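# Unroll a rolled necktie and lay it flat, folded

## Task

Unroll the rolled, folded necktie and leave it flat on the table. When finished it must be doubled over once, stretched to its full length, and flat from end to end (the bend at the fold may remain a low loop). It must be roughly aligned and roughly straight, spread to its full width, with no extra folds, and no part hanging past the table edge. Dropping the tie into its final place is allowed.

## Robot and tools

Robot: two arms, left_arm (base near y +0.334 m) and right_arm (base near y -0.273 m), each ending in a five-finger hand. The right arm has a right hand and the left arm its mirror image.

Scene frame: origin at table-top height, midway between the nominal bases. +x runs out over the table, +z is up, and left_arm sits on the +y side. Image left and right do not match these names. Reported hand positions (m) and quat_wxyz are in this frame. They can be off by a few cm, and more at long reach.

Hand point: a point fixed to the palm, about 0.15 m out from the wrist face. Its +z runs along the straight fingers and +y comes out of the palm. On the right hand +x points away from the thumb; on the left hand +x points toward the thumb. Straight fingertips reach 0.06-0.07 m beyond the point along +z and sit 0.06 m behind it along -y. A wrist bracket on the little-finger side can strike things.

execute_actions(actions, cameras): actions is a list of actions. Each action is a table of up to 15 rows, one row per 1/30 s step. If there are fewer rows, the last row is held to fill the 15 steps. Each row is one list of 28 numbers in [-1,1], always covering both arms, in this order:
- left pose dx, dy, dz, rx, ry, rz
- left hand: thumb_turn, thumb_bend, index, middle, ring, little, force_limit, speed
- right pose (six numbers)
- right hand (eight numbers)

Pose numbers are offsets, not poses. They are measured along the Hand target's own axes, from the Hand target as it stood when that action began. Every row in the action counts from that same start. 1.0 means 0.6 m for dx/dy/dz and 180 degrees for rx/ry/rz, which together form one rotation vector. Sending six zeros re-requests the current Hand target. Repeating an offset in a new action moves the arm further. Images come back only for an empty actions list, or when cameras names them. ["all"] means every camera; [] means none.

Hand numbers are absolute targets, not offsets. For thumb_turn, -1 puts the thumb beside the palm and +1 in front of it, opposite the fingers. For thumb_bend and the four fingers, -1 is straight and +1 is curled. force_limit runs from -1 to +1, about 0 to 10 N at the fingertip (0 to 15 N for the two thumb motors). speed runs from near zero at -1 to full at +0.48 and above. Each motor only starts when its target changes by at least 0.002. To leave a hand alone, resend the eight numbers last sent to it. If nothing has been sent to it yet, send its hand_measured, hand_force_limit and hand_speed. With the thumb in front, the hand grips items about 0.035-0.065 m thick, or handles down to about 0.025 m. For a soft grip, close at speed -0.94 or lower. To loosen, send targets more open than hand_measured.

move(target, speed, blend, blocking, cameras): target is one 28-number row, or a list of up to 15 such rows. Every row's offsets count from the Hand targets at the move's start, not from the previous row. Paths are straight and take at least 0.5 s and at most 10 s. They do not avoid obstacles or the other arm. speed is the top path speed in m/s: 0.002 to 4.3, default 0.25, with turns up to twice that in rad/s. It is one number, or one per target. blend, in m, rounds corners between listed targets; 0 stops at each one. blocking=false returns after about 0.5 s while the move continues. The result adds a move: line. done means the arm is at rest within 10 mm and 2 degrees of its target. Other endings are off_target, moving, held and fault. limits=paced means the pose was clipped; limits=held means steps were withheld. Neither done nor off_target tells you whether the arm is touching something.

wait(seconds 0-10, cameras): lets time pass with the last commands held. stop(cameras): brakes a running move. zoom_image(camera, region [x0,y0,x1,y1] in pixels, at most 504 by 504): shows a closer view of the newest image from one of cam_high, cam_low, cam_roll_left, cam_roll_right, cam_left_wrist or cam_right_wrist. show_instructions(): shows the reference pictures. finished_scene(scene): ends the current scene for good; scene is the current scene's number.

Result lines:
- Hand target: your last commanded pose after clipping; the next offsets start from here. The hand often rests 1-3 cm (up to 5 cm) short, mostly below, with no contact. The next command, even all zeros, asks for the target again; send any remaining gap as an offset.
- hand_measured, hand_stopped_by (moving, target, force, stalled, fault) and hand_load_n: six values each, in hand-number order. A load near 0 on a closed hand means nothing is held.
- Joint positions, velocities and torques. Torques include gravity and have offsets.
- Motor temperatures. MOTOR HOT appears at 85 °C; at 100 °C the arm drops for 30-60 s.

Motion notes: the commanded orientation is clipped to within 40 degrees of the measured one. Control is loose, so small turns can shift the hand point noticeably. Do not pass close to an arm's own base; go around it. A blocked arm keeps pushing until you command it back past its contact point.

Avoid:
- fast contact, or targets set deep into the table
- hitting fixed objects
- any press or grip between the two hands
- too much finger force, or swinging loads fast
- letting go of the tie while it is moving, or dropping it
- any part of the tie left off the table
- holding stretched or loaded poses long enough to overheat the motors

Each tool is called after ">>>" as name(argument=value, ...), one argument or row to a line, values as JSON.

Reference images:

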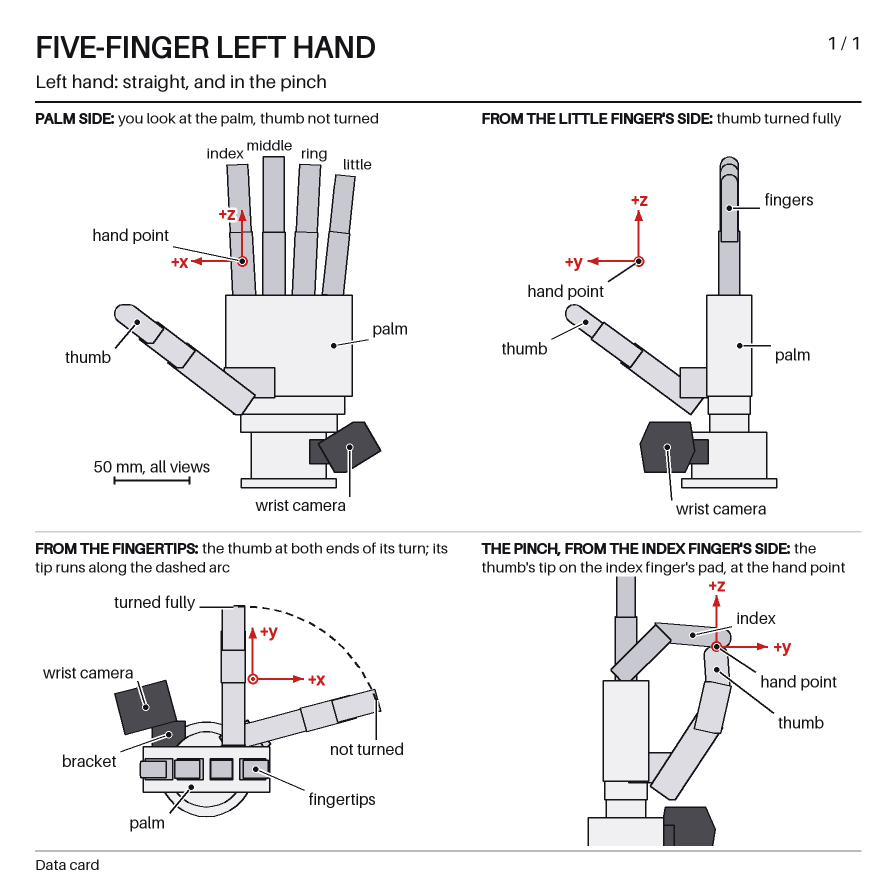

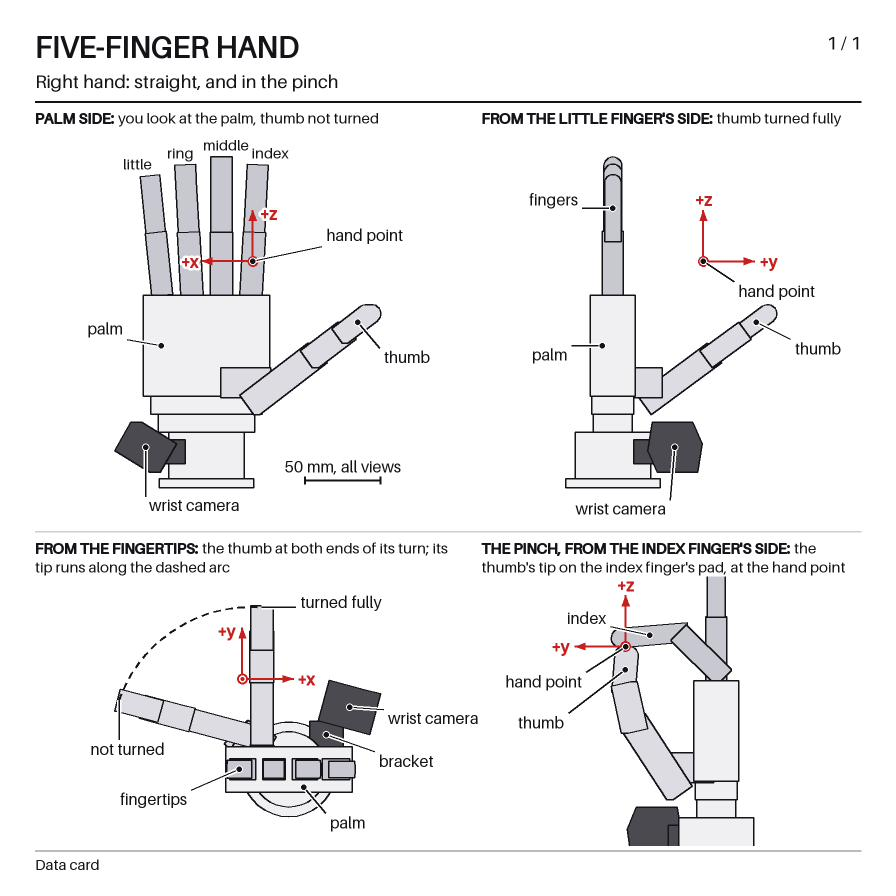

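## Session

>>> execute_actions(
  actions=[],
)

Scene clock: 0.00 s.
left_arm: end_effector_position=(+0.5890, -0.0641, +0.3168) hand_measured=(-1.000, -1.000, -1.000, -1.000, -1.000, -1.000) hand_load_n=(+0.0, +0.0, +0.0, +0.0, +0.0, +0.0) hand_stopped_by=(target, target, target, target, target, target) hand_force_limit=0.00 hand_speed=-0.80 end_effector_quat_wxyz=(-0.086, -0.443, +0.830, -0.327) | right_arm: end_effector_position=(+0.8774, -0.2313, +0.2394) hand_measured=(-1.000, -1.000, -1.000, -1.000, -1.000, -1.000) hand_load_n=(+0.0, +0.0, +0.0, +0.0, +0.0, +0.0) hand_stopped_by=(target, target, target, target, target, target) hand_force_limit=0.00 hand_speed=-0.80 end_effector_quat_wxyz=(+0.277, +0.057, +0.918, +0.279)
Joint positions: left_arm=[-0.435 2.111 2.431 -1.421 0.525 0.031] | right_arm=[-0.108 2.268 2.236 -0.935 -0.576 1.751]
Joint velocities: within noise
Joint torques (N m): no reading
Motor temperatures (°C): left_arm=[28 36 27 24 28 27] | right_arm=[24 33 21 25 25 26]
Heat: left arm: hottest shoulder 36 °C; right arm: hottest shoulder 33 °C.
Hand target: left_arm +0.5928, -0.0658, +0.3207; -0.081, -0.441, +0.830, -0.332 | right_arm +0.8817, -0.2319, +0.2427; +0.283, +0.055, +0.916, +0.278

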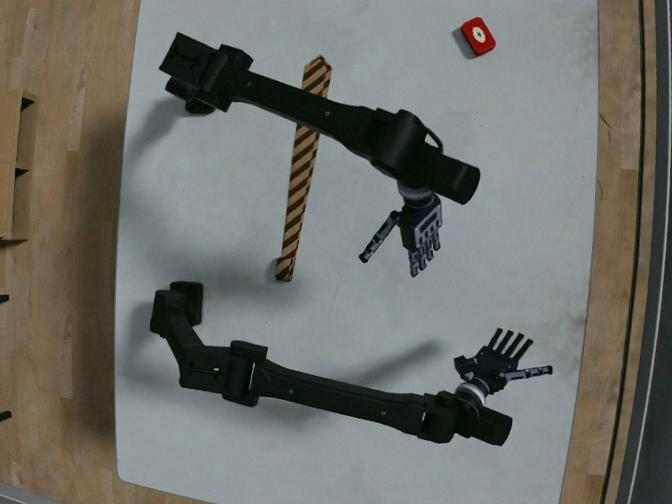

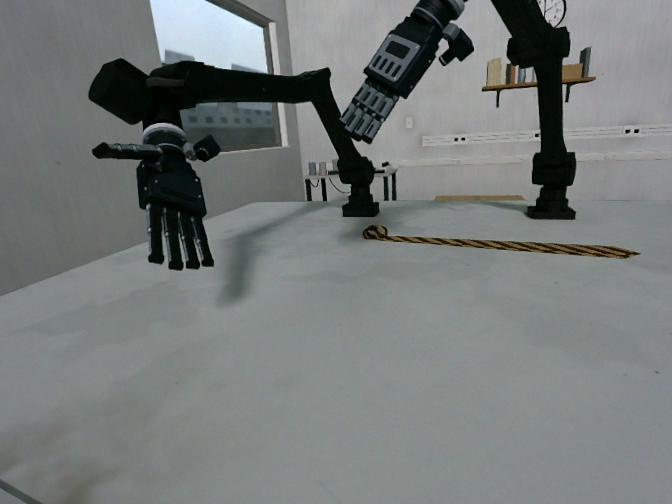

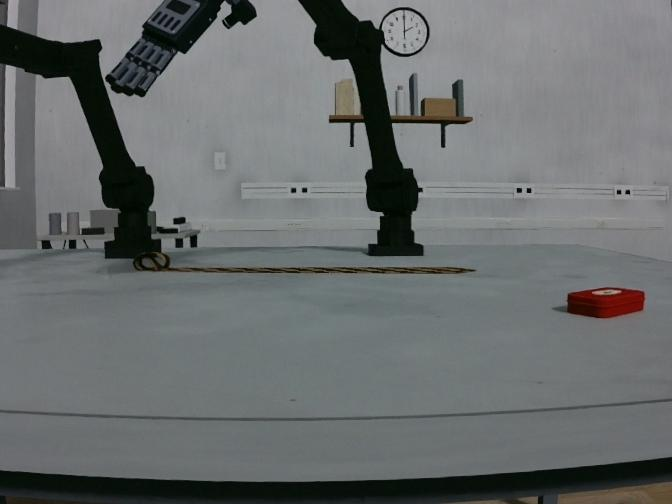

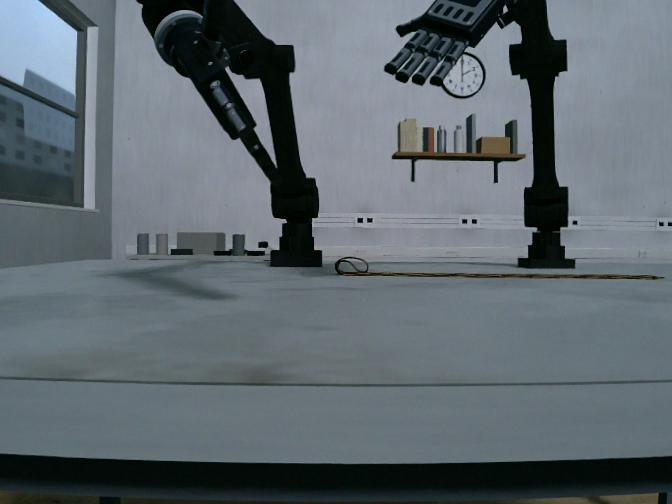

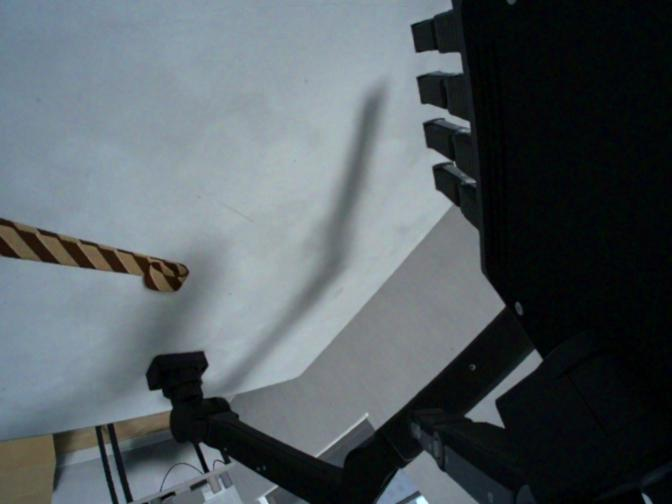

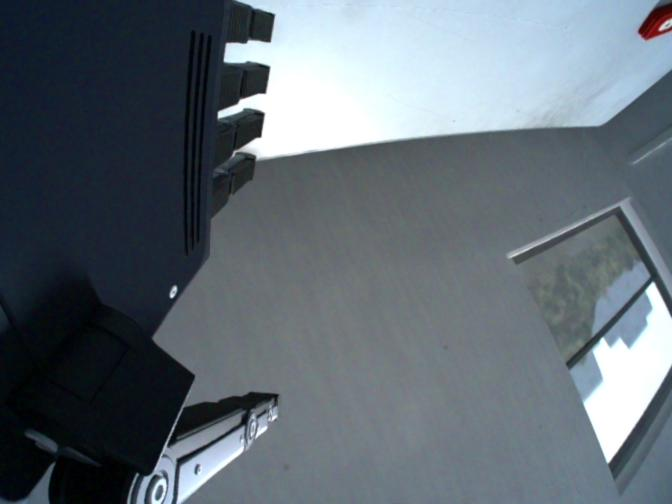

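>>> zoom_image(
  camera="cam_roll_left",
  region=[100, 220, 500, 300],
)

>>> zoom_image(
  camera="cam_roll_right",
  region=[300, 235, 420, 295],
)

>>> zoom_image(
  camera="cam_high",
  region=[240, 40, 380, 300],
)

>>> zoom_image(
  camera="cam_left_wrist",
  region=[100, 230, 220, 310],
)

Scaled by 1.260 from the camera's 672x504 image, which has a finer 960x720 frame.

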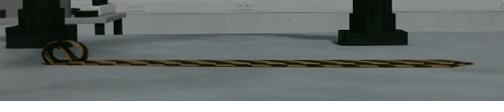

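Scaled by 4.200 from the camera's 672x504 image, which has a finer 960x720 frame.

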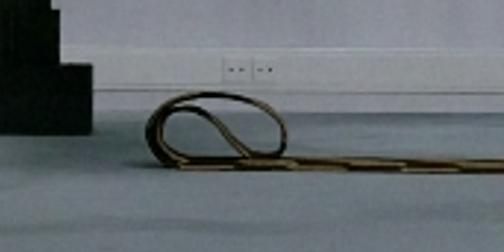

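Scaled by 1.938 from the camera's 672x504 image, which has a finer 960x720 frame.

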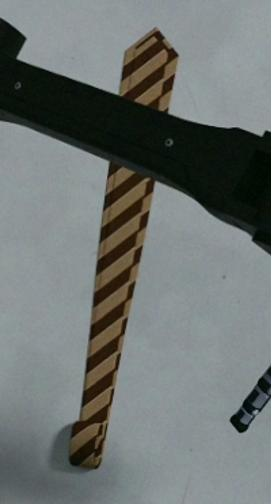

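Scaled by 4.200 from the camera's 672x504 image, which has a finer 960x720 frame.

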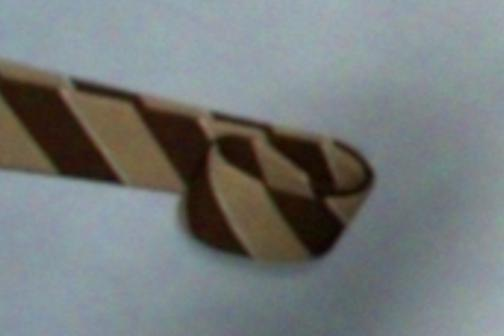

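>>> move(
  target=[
    [0,0,0,0,0,0,-1,-1,-1,-1,-1,-1,0,-0.8,-0.025,-0.57,-0.552,0.108,-0.12,0.152,-1,-1,-1,-1,-1,-1,0,-0.8],
    [0.083,0.645,0.058,0.007,0.062,0.289,-1,-1,-1,-1,-1,-1,0,-0.8,-0.025,-0.57,-0.552,0.108,-0.12,0.152,-1,-1,-1,-1,-1,-1,0,-0.8],
  ],
  speed=0.35,
  blend=0.05,
  cameras=["cam_high","cam_roll_left","cam_roll_right"],
)

Scene clock: 48.57 s.
left_arm: end_effector_position=(+0.2662, +0.0305, +0.1312) hand_measured=(-1.000, -1.000, -1.000, -1.000, -1.000, -1.000) hand_load_n=(+0.0, +0.0, +0.0, -0.5, +0.0, +0.0) hand_stopped_by=(target, target, target, target, target, target) hand_force_limit=0.00 hand_speed=-0.80 end_effector_quat_wxyz=(-0.006, -0.011, +0.925, -0.381) | right_arm: end_effector_position=(+0.7247, -0.6759, +0.2863) hand_measured=(-1.000, -1.000, -1.000, -1.000, -1.000, -1.000) hand_load_n=(+0.0, +0.0, +0.0, +0.0, +0.0, +0.0) hand_stopped_by=(target, target, target, target, target, target) hand_force_limit=0.00 hand_speed=-0.80 end_effector_quat_wxyz=(+0.358, +0.362, +0.844, +0.165)
Joint positions: left_arm=[-0.64 1.229 0.848 -0.659 0.604 0.743] | right_arm=[-0.662 2.024 1.937 -0.808 -0.491 1.876]
Joint torques (N m): left_arm=[-0.26 -8.29 7.24 1.66 0.32 0.21] | right_arm=[1.26 -17.2 11.25 1.13 -0.29 0.04]
Motor temperatures (°C): left_arm=[28 40 31 24 27 26] | right_arm=[24 39 26 25 24 25]
Heat: left arm: hottest shoulder 40 °C; right arm: hottest shoulder 39 °C.
Hand target: left_arm +0.2646, +0.0299, +0.1296; +0.000, +0.000, +0.924, -0.383 | right_arm +0.7320, -0.6811, +0.2917; +0.361, +0.364, +0.842, +0.166
Off the commanded pose: left_arm 0.002 m, 1 deg | right_arm 0.011 m, 0 deg.
move: off_target (right_arm)
Images, in order (width x height): cam_high 672x504, cam_roll_left 672x504, cam_roll_right 672x504.

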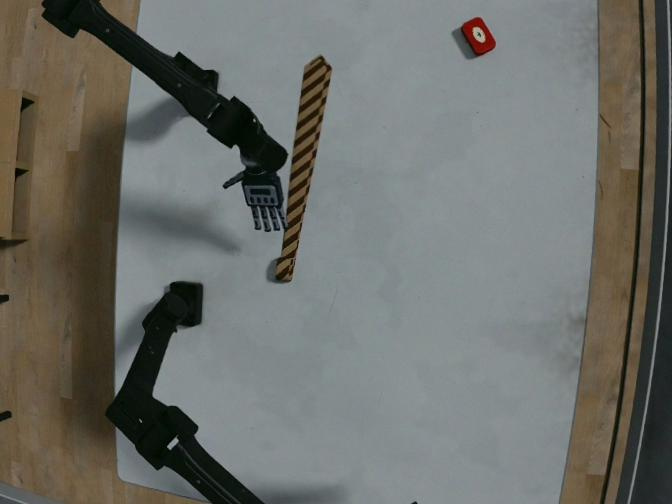

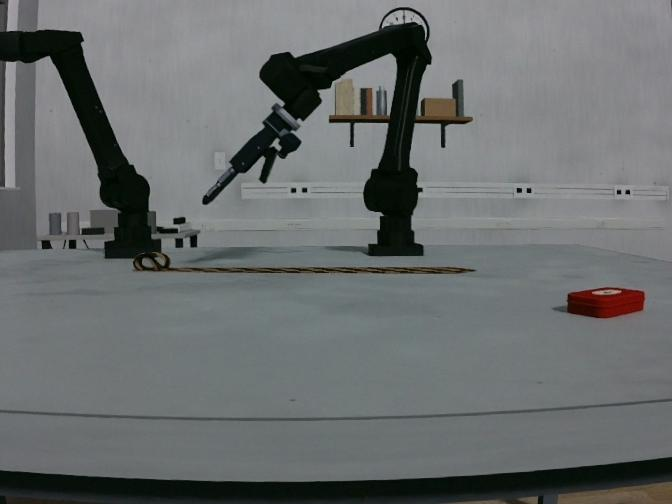

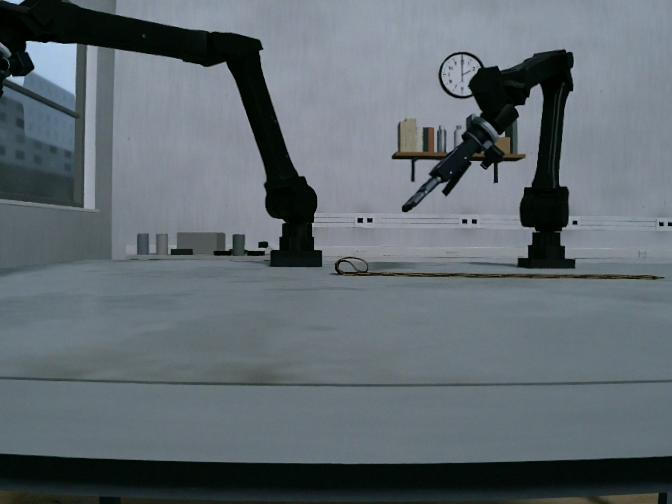

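>>> move(
  target=[-0.02,0.126,0.138,0,0,0,-1,-1,-1,-1,-1,-1,0,-0.8,0,0,0,0,0,0,-1,-1,-1,-1,-1,-1,0,-0.8],
  speed=0.12,
  cameras=["cam_high","cam_low","cam_roll_left","cam_roll_right"],
)

>>> zoom_image(
  camera="cam_roll_right",
  region=[310, 210, 430, 290],
)

>>> zoom_image(
  camera="cam_high",
  region=[230, 170, 350, 290],
)

Scene clock: 56.03 s.
left_arm: end_effector_position=(+0.2788, +0.0217, +0.0266) hand_measured=(-1.000, -1.000, -1.000, -1.000, -1.000, -1.000) hand_load_n=(-0.5, +0.0, -0.5, -0.5, +0.0, +0.0) hand_stopped_by=(target, target, target, target, target, target) hand_force_limit=0.00 hand_speed=-0.80 end_effector_quat_wxyz=(+0.002, -0.004, +0.923, -0.386) | right_arm: end_effector_position=(+0.7247, -0.6759, +0.2863) hand_measured=(-1.000, -1.000, -1.000, -1.000, -1.000, -1.000) hand_load_n=(+0.0, +0.0, +0.0, +0.0, +0.0, +0.0) hand_stopped_by=(target, target, target, target, target, target) hand_force_limit=0.00 hand_speed=-0.80 end_effector_quat_wxyz=(+0.358, +0.362, +0.844, +0.165)
Joint positions: left_arm=[-0.64 1.435 0.712 -0.3 0.605 0.752] | right_arm=[-0.662 2.024 1.937 -0.808 -0.491 1.876]
Joint torques (N m): left_arm=[0.26 -8.29 5.79 1.68 0.46 0.2] | right_arm=[1.26 -17.14 11.25 1.17 -0.29 0.04]
Heat: left arm: hottest shoulder 39 °C; right arm: hottest shoulder 38 °C.
Hand target: left_arm +0.2765, +0.0247, +0.0176; +0.000, +0.000, +0.924, -0.383 | right_arm +0.7320, -0.6811, +0.2917; +0.361, +0.364, +0.842, +0.166
Off the commanded pose: left_arm 0.010 m, 1 deg | right_arm 0.011 m, 0 deg.
move: off_target (right_arm)
Images, in order (width x height): cam_high 672x504, cam_low 672x504, cam_roll_left 672x504, cam_roll_right 672x504.

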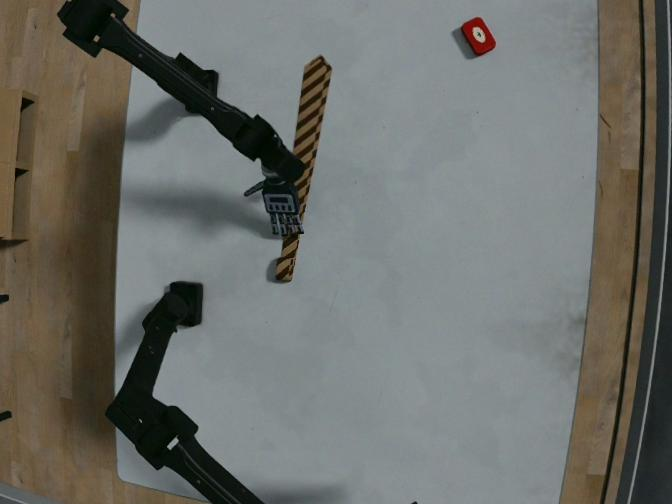

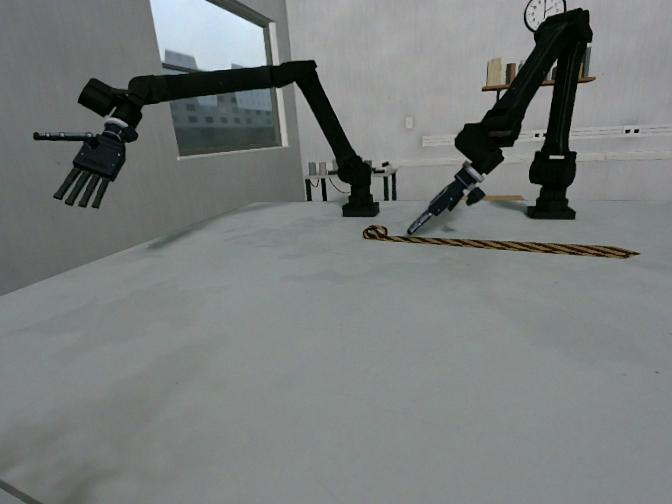

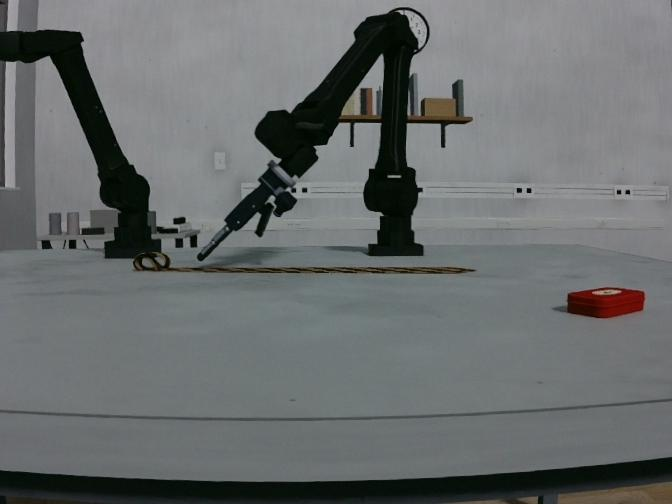

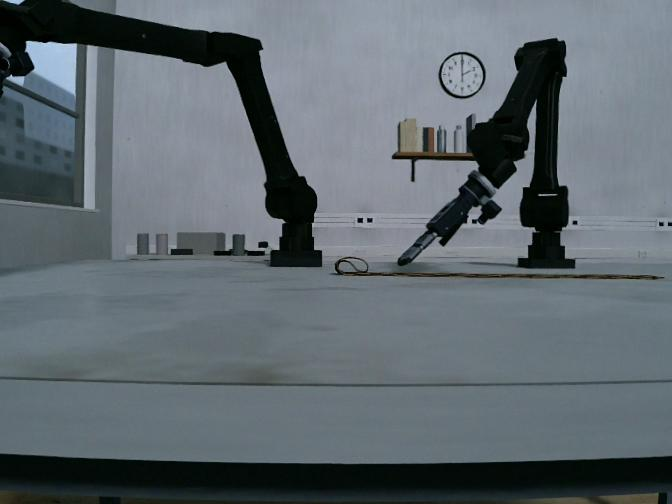

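Scaled by 4.200 from the camera's 672x504 image, which has a finer 960x720 frame.

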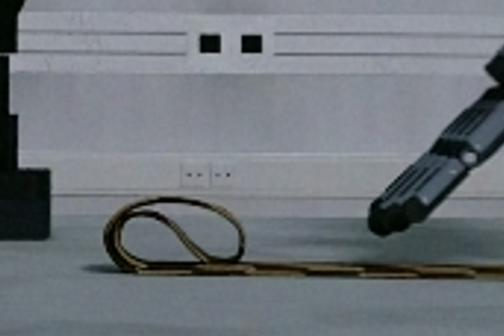

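Scaled by 4.200 from the camera's 672x504 image, which has a finer 960x720 frame.

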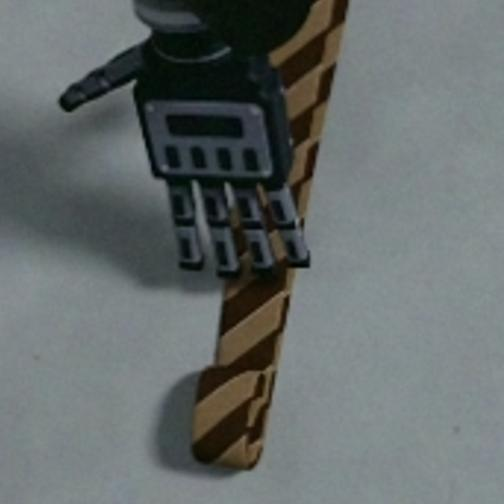

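>>> move(
  target=[
    [0.008,-0.047,0.071,0,0,0,-1,-1,-1,-1,-1,-1,0,-0.8,0,0,0,0,0,0,-1,-1,-1,-1,-1,-1,0,-0.8],
    [0.025,-0.153,0.177,0,0,0,-1,-1,-1,-1,-1,-1,0,-0.8,0,0,0,0,0,0,-1,-1,-1,-1,-1,-1,0,-0.8],
  ],
  speed=0.08,
  blend=0.01,
  cameras=["cam_high","cam_roll_left","cam_roll_right"],
)

>>> zoom_image(
  camera="cam_roll_right",
  region=[270, 210, 390, 290],
)

>>> zoom_image(
  camera="cam_high",
  region=[230, 210, 350, 330],
)

Scene clock: 64.33 s.
left_arm: end_effector_position=(+0.2596, -0.1019, +0.0143) hand_measured=(-1.000, -1.000, -1.000, -1.000, -1.000, -1.000) hand_load_n=(+0.0, +0.0, +0.0, +0.0, +0.0, +0.0) hand_stopped_by=(target, target, target, target, target, target) hand_force_limit=0.00 hand_speed=-0.80 end_effector_quat_wxyz=(+0.004, +0.000, +0.922, -0.386) | right_arm: end_effector_position=(+0.7247, -0.6759, +0.2863) hand_measured=(-1.000, -1.000, -1.000, -1.000, -1.000, -1.000) hand_load_n=(+0.0, +0.0, +0.0, +0.0, +0.0, +0.0) hand_stopped_by=(target, target, target, target, target, target) hand_force_limit=0.00 hand_speed=-0.80 end_effector_quat_wxyz=(+0.358, +0.362, +0.844, +0.165)
Joint positions: left_arm=[-0.899 1.623 0.872 -0.147 0.456 0.515] | right_arm=[-0.662 2.024 1.937 -0.808 -0.491 1.876]
Joint torques (N m): left_arm=[-0.91 -9 9.09 1.43 0.03 -0.03] | right_arm=[1.26 -17.14 11.25 1.14 -0.29 0.04]
Heat: left arm: hottest shoulder 38 °C; right arm: hottest shoulder 38 °C.
Hand target: left_arm +0.2614, -0.1151, +0.0074; -0.001, -0.001, +0.924, -0.383 | right_arm +0.7320, -0.6811, +0.2917; +0.361, +0.364, +0.842, +0.166
Off the commanded pose: left_arm 0.015 m, 1 deg | right_arm 0.011 m, 0 deg.
move: off_target (left_arm, right_arm)
Images, in order (width x height): cam_high 672x504, cam_roll_left 672x504, cam_roll_right 672x504.

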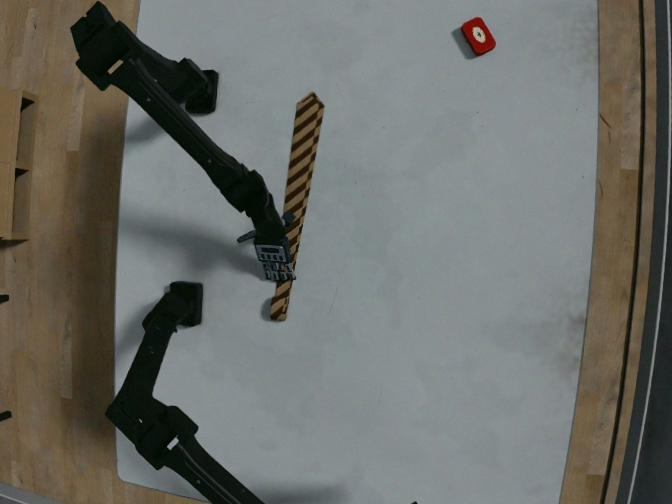

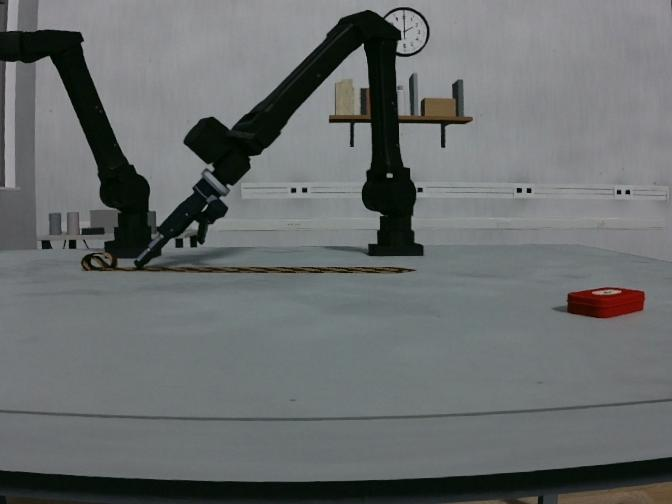

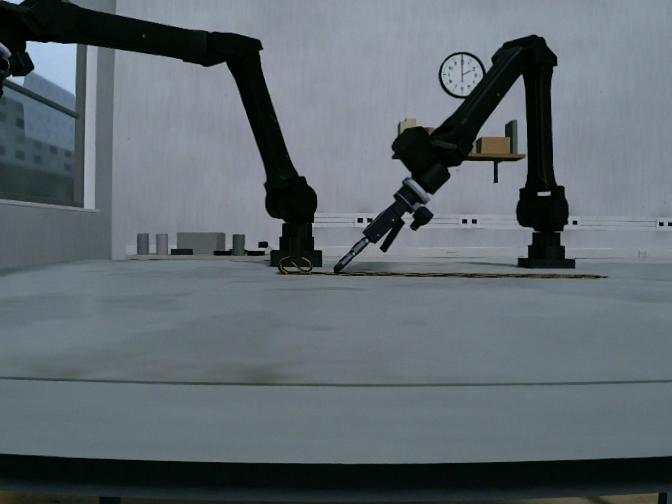

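Scaled by 4.200 from the camera's 672x504 image, which has a finer 960x720 frame.

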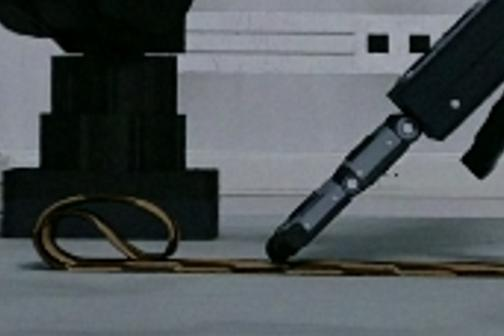

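Scaled by 4.200 from the camera's 672x504 image, which has a finer 960x720 frame.

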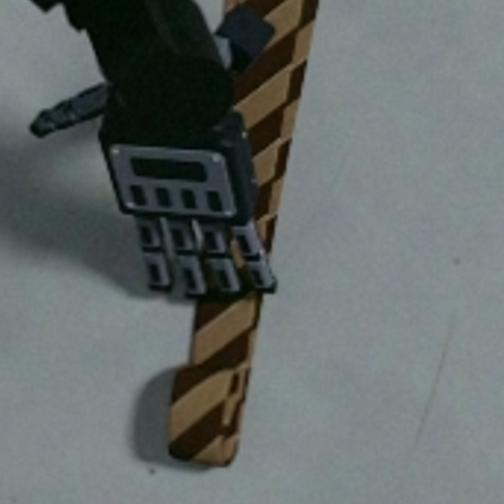

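>>> move(
  target=[
    [0,-0.0236,-0.0236,0,0,0,-1,-1,-1,-1,-1,-1,0,-0.8,0,0,0,0,0,0,-1,-1,-1,-1,-1,-1,0,-0.8],
    [0.008,-0.082,0.059,0,0,0,-1,-1,-1,-1,-1,-1,0,-0.8,0,0,0,0,0,0,-1,-1,-1,-1,-1,-1,0,-0.8],
    [0.02,-0.153,0.13,0,0,0,-1,-1,-1,-1,-1,-1,0,-0.8,0,0,0,0,0,0,-1,-1,-1,-1,-1,-1,0,-0.8],
  ],
  speed=0.08,
  blend=[0,0.01,0],
  cameras=["cam_high","cam_roll_left","cam_roll_right"],
)

>>> zoom_image(
  camera="cam_roll_right",
  region=[230, 210, 350, 290],
)

>>> zoom_image(
  camera="cam_high",
  region=[220, 240, 340, 360],
)

Scene clock: 74.57 s.
left_arm: end_effector_position=(+0.2488, -0.2182, +0.0182) hand_measured=(-1.000, -1.000, -1.000, -1.000, -1.000, -1.000) hand_load_n=(+0.0, +0.0, +0.0, +0.0, +0.0, +0.0) hand_stopped_by=(target, target, target, target, target, target) hand_force_limit=0.00 hand_speed=-0.80 end_effector_quat_wxyz=(+0.003, +0.000, +0.924, -0.383) | right_arm: end_effector_position=(+0.7247, -0.6759, +0.2863) hand_measured=(-1.000, -1.000, -1.000, -1.000, -1.000, -1.000) hand_load_n=(+0.0, +0.0, +0.0, +0.0, +0.0, +0.0) hand_stopped_by=(target, target, target, target, target, target) hand_force_limit=0.00 hand_speed=-0.80 end_effector_quat_wxyz=(+0.358, +0.362, +0.844, +0.165)
Joint positions: left_arm=[-1.055 1.808 1.144 -0.188 0.354 0.386] | right_arm=[-0.662 2.024 1.937 -0.808 -0.491 1.876]
Joint torques (N m): left_arm=[-0.79 -13.04 10.7 0.8 0.11 -0.03] | right_arm=[1.26 -17.14 11.25 1.14 -0.28 0.04]
Heat: left arm: hottest shoulder 38 °C; right arm: hottest shoulder 38 °C.
Hand target: left_arm +0.2495, -0.2354, +0.0174; +0.000, +0.000, +0.924, -0.383 | right_arm +0.7320, -0.6811, +0.2917; +0.361, +0.364, +0.842, +0.166
Off the commanded pose: left_arm 0.017 m, 0 deg | right_arm 0.011 m, 0 deg.
move: off_target (left_arm, right_arm)
Images, in order (width x height): cam_high 672x504, cam_roll_left 672x504, cam_roll_right 672x504.

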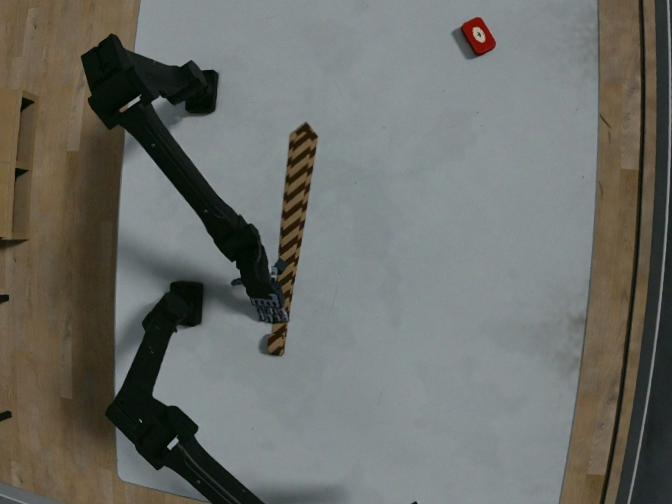

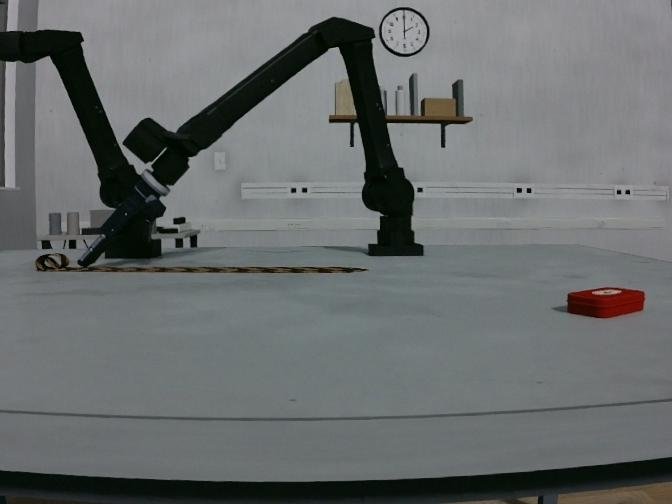

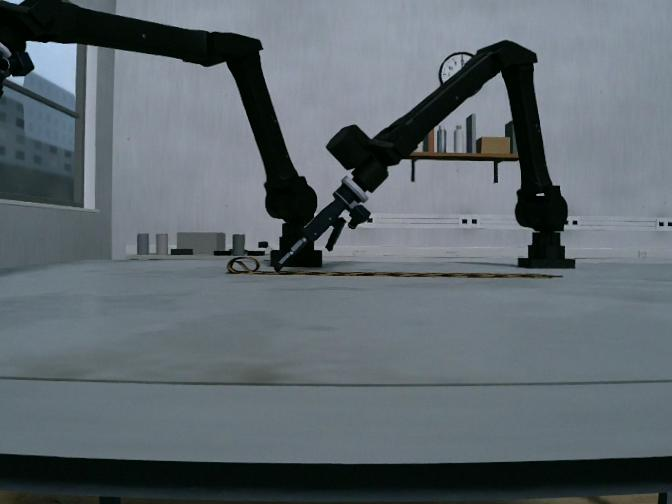

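Scaled by 4.200 from the camera's 672x504 image, which has a finer 960x720 frame.

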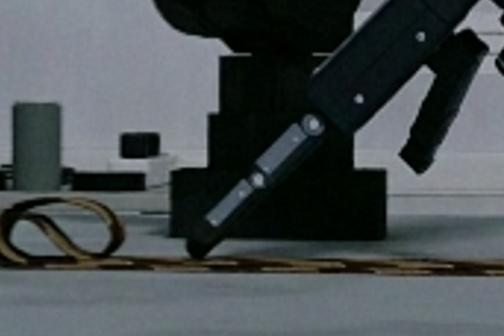

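Scaled by 4.200 from the camera's 672x504 image, which has a finer 960x720 frame.

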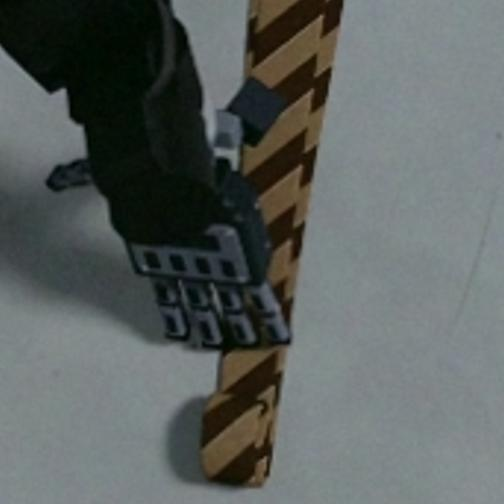

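>>> move(
  target=[
    [-0.008,-0.0236,-0.0236,0,0,0,-1,-1,-1,-1,-1,-1,0,-0.8,0,0,0,0,0,0,-1,-1,-1,-1,-1,-1,0,-0.8],
    [0,-0.2,0.158,0,0,0,-1,-1,-1,-1,-1,-1,0,-0.8,0,0,0,0,0,0,-1,-1,-1,-1,-1,-1,0,-0.8],
  ],
  speed=0.08,
  cameras=["cam_high","cam_roll_left","cam_roll_right"],
)

>>> zoom_image(
  camera="cam_roll_right",
  region=[130, 210, 270, 300],
)

>>> zoom_image(
  camera="cam_high",
  region=[210, 270, 350, 410],
)

Scene clock: 82.47 s.
left_arm: end_effector_position=(+0.2512, -0.3676, +0.0343) hand_measured=(-1.000, -1.000, -1.000, -1.000, -1.000, -1.000) hand_load_n=(-0.5, +0.0, +0.0, +0.0, +0.0, +0.0) hand_stopped_by=(target, target, target, target, target, target) hand_force_limit=0.00 hand_speed=-0.80 end_effector_quat_wxyz=(+0.001, -0.001, +0.926, -0.379) | right_arm: end_effector_position=(+0.7247, -0.6759, +0.2863) hand_measured=(-1.000, -1.000, -1.000, -1.000, -1.000, -1.000) hand_load_n=(+0.0, +0.0, +0.0, +0.0, +0.0, +0.0) hand_stopped_by=(target, target, target, target, target, target) hand_force_limit=0.00 hand_speed=-0.80 end_effector_quat_wxyz=(+0.358, +0.362, +0.844, +0.165)
Joint positions: left_arm=[-1.165 2.088 1.647 -0.396 0.281 0.301] | right_arm=[-0.662 2.024 1.937 -0.808 -0.491 1.876]
Joint torques (N m): left_arm=[-0.67 -18.08 12.42 0.95 0.07 -0.04] | right_arm=[1.26 -17.2 11.26 1.13 -0.29 0.04]
Heat: left arm: hottest shoulder 37 °C; right arm: hottest shoulder 38 °C.
Hand target: left_arm +0.2498, -0.3872, +0.0353; +0.000, -0.001, +0.924, -0.383 | right_arm +0.7320, -0.6811, +0.2917; +0.361, +0.364, +0.842, +0.166
Off the commanded pose: left_arm 0.020 m, 1 deg | right_arm 0.011 m, 0 deg.
move: off_target (left_arm, right_arm)
Images, in order (width x height): cam_high 672x504, cam_roll_left 672x504, cam_roll_right 672x504.

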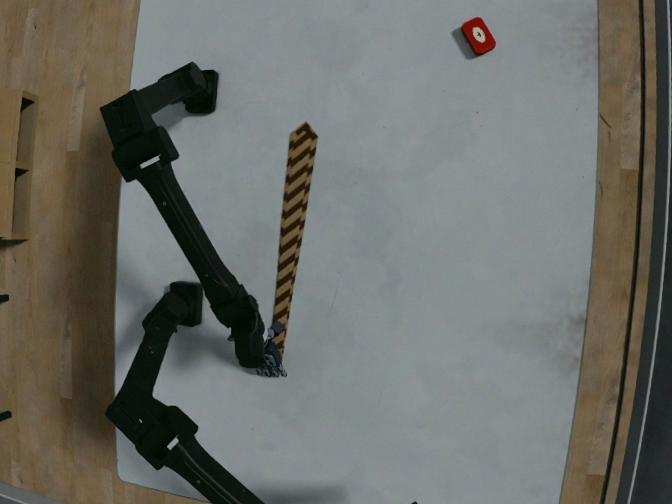

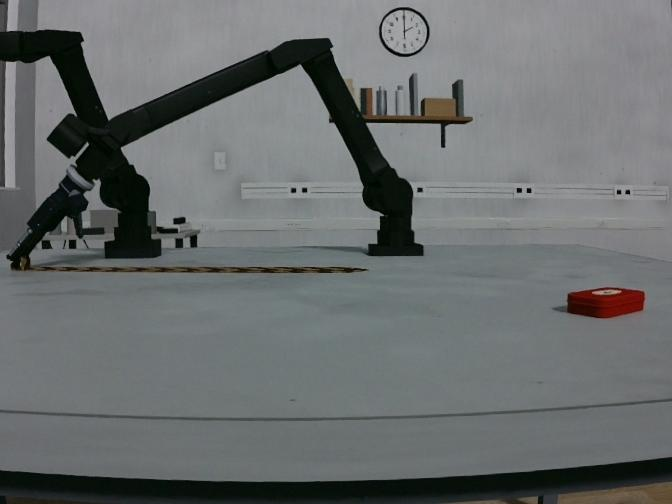

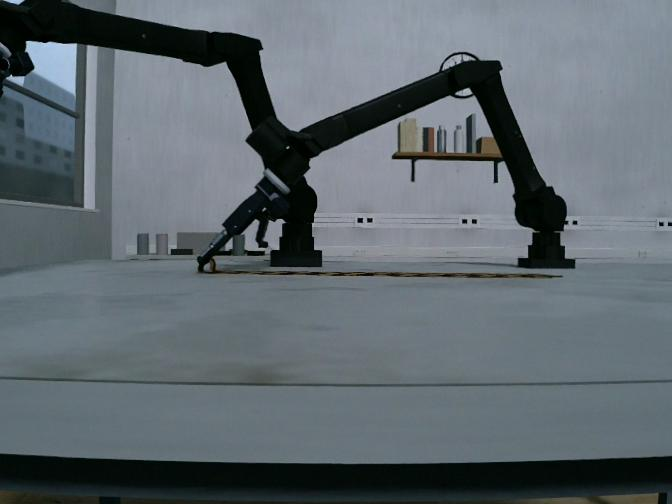

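Scaled by 3.600 from the camera's 672x504 image, which has a finer 960x720 frame.

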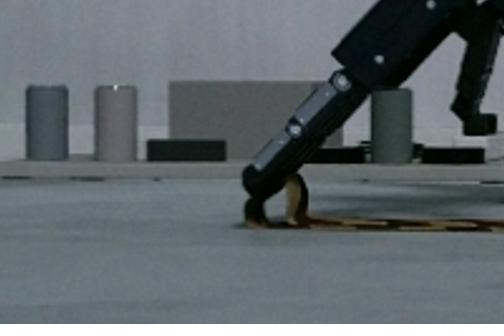

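Scaled by 3.600 from the camera's 672x504 image, which has a finer 960x720 frame.

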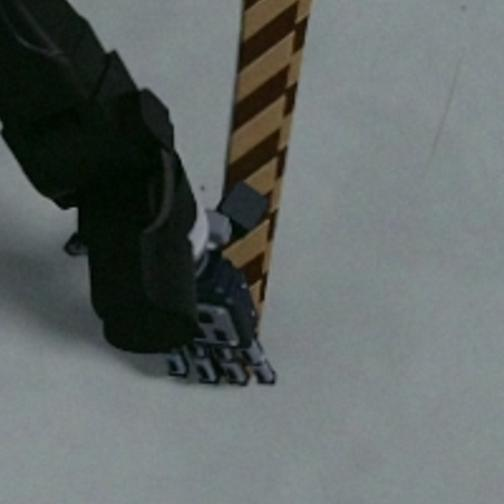

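>>> move(
  target=[
    [0,-0.13,0.13,0,0,0,-1,-1,-1,-1,-1,-1,0,-0.8,0,0,0,0,0,0,-1,-1,-1,-1,-1,-1,0,-0.8],
  ],
  speed=0.08,
  cameras=["cam_high","cam_low","cam_roll_right"],
)

>>> zoom_image(
  camera="cam_roll_right",
  region=[110, 210, 250, 300],
)

>>> zoom_image(
  camera="cam_high",
  region=[210, 300, 350, 440],
)

Scene clock: 88.73 s.
left_arm: end_effector_position=(+0.2555, -0.4806, +0.0369) hand_measured=(-1.000, -1.000, -1.000, -1.000, -1.000, -1.000) hand_load_n=(+0.0, +0.0, +0.0, -0.5, +0.0, +0.0) hand_stopped_by=(target, target, target, target, target, target) hand_force_limit=0.00 hand_speed=-0.80 end_effector_quat_wxyz=(+0.002, -0.001, +0.926, -0.378) | right_arm: end_effector_position=(+0.7247, -0.6759, +0.2863) hand_measured=(-1.000, -1.000, -1.000, -1.000, -1.000, -1.000) hand_load_n=(+0.0, +0.0, +0.0, +0.0, +0.0, +0.0) hand_stopped_by=(target, target, target, target, target, target) hand_force_limit=0.00 hand_speed=-0.80 end_effector_quat_wxyz=(+0.358, +0.362, +0.844, +0.165)
Joint positions: left_arm=[-1.218 2.39 2.196 -0.633 0.243 0.259] | right_arm=[-0.662 2.024 1.937 -0.808 -0.491 1.876]
Joint torques (N m): left_arm=[-0.79 -21.71 13.41 1.03 0.06 -0.04] | right_arm=[1.26 -17.14 11.26 1.16 -0.29 0.04]
Heat: left arm: hottest shoulder 38 °C; right arm: hottest shoulder 37 °C.
Hand target: left_arm +0.2498, -0.4975, +0.0353; -0.001, +0.000, +0.924, -0.383 | right_arm +0.7320, -0.6811, +0.2917; +0.361, +0.364, +0.842, +0.166
Off the commanded pose: left_arm 0.018 m, 1 deg | right_arm 0.011 m, 0 deg.
move: off_target (left_arm, right_arm)
Images, in order (width x height): cam_high 672x504, cam_low 672x504, cam_roll_right 672x504.

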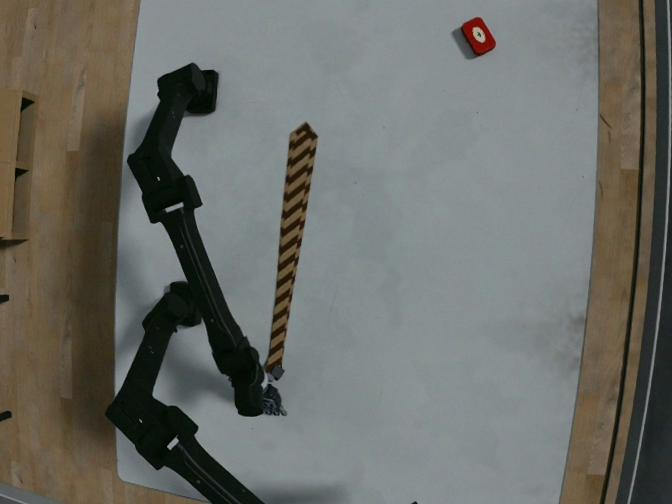

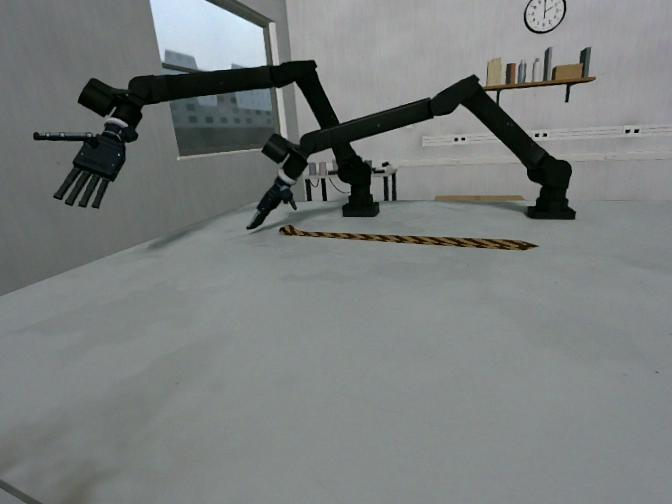

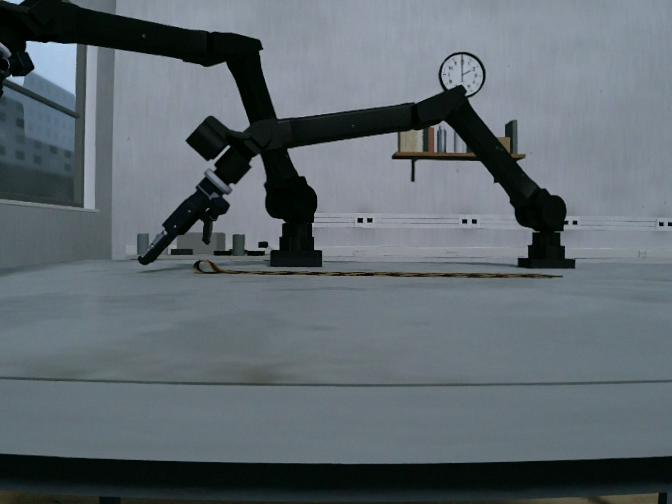

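Scaled by 3.600 from the camera's 672x504 image, which has a finer 960x720 frame.

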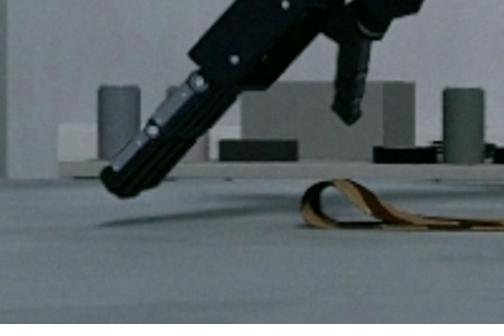

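Scaled by 3.600 from the camera's 672x504 image, which has a finer 960x720 frame.

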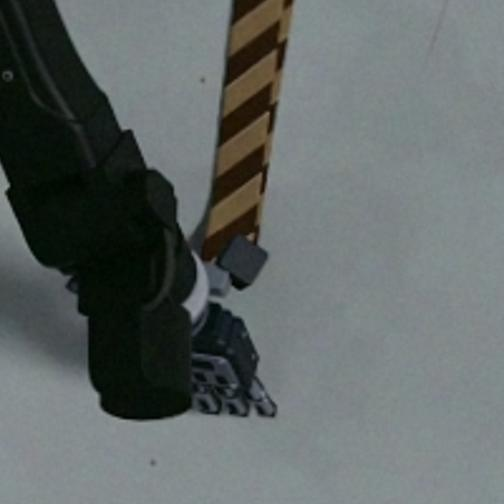

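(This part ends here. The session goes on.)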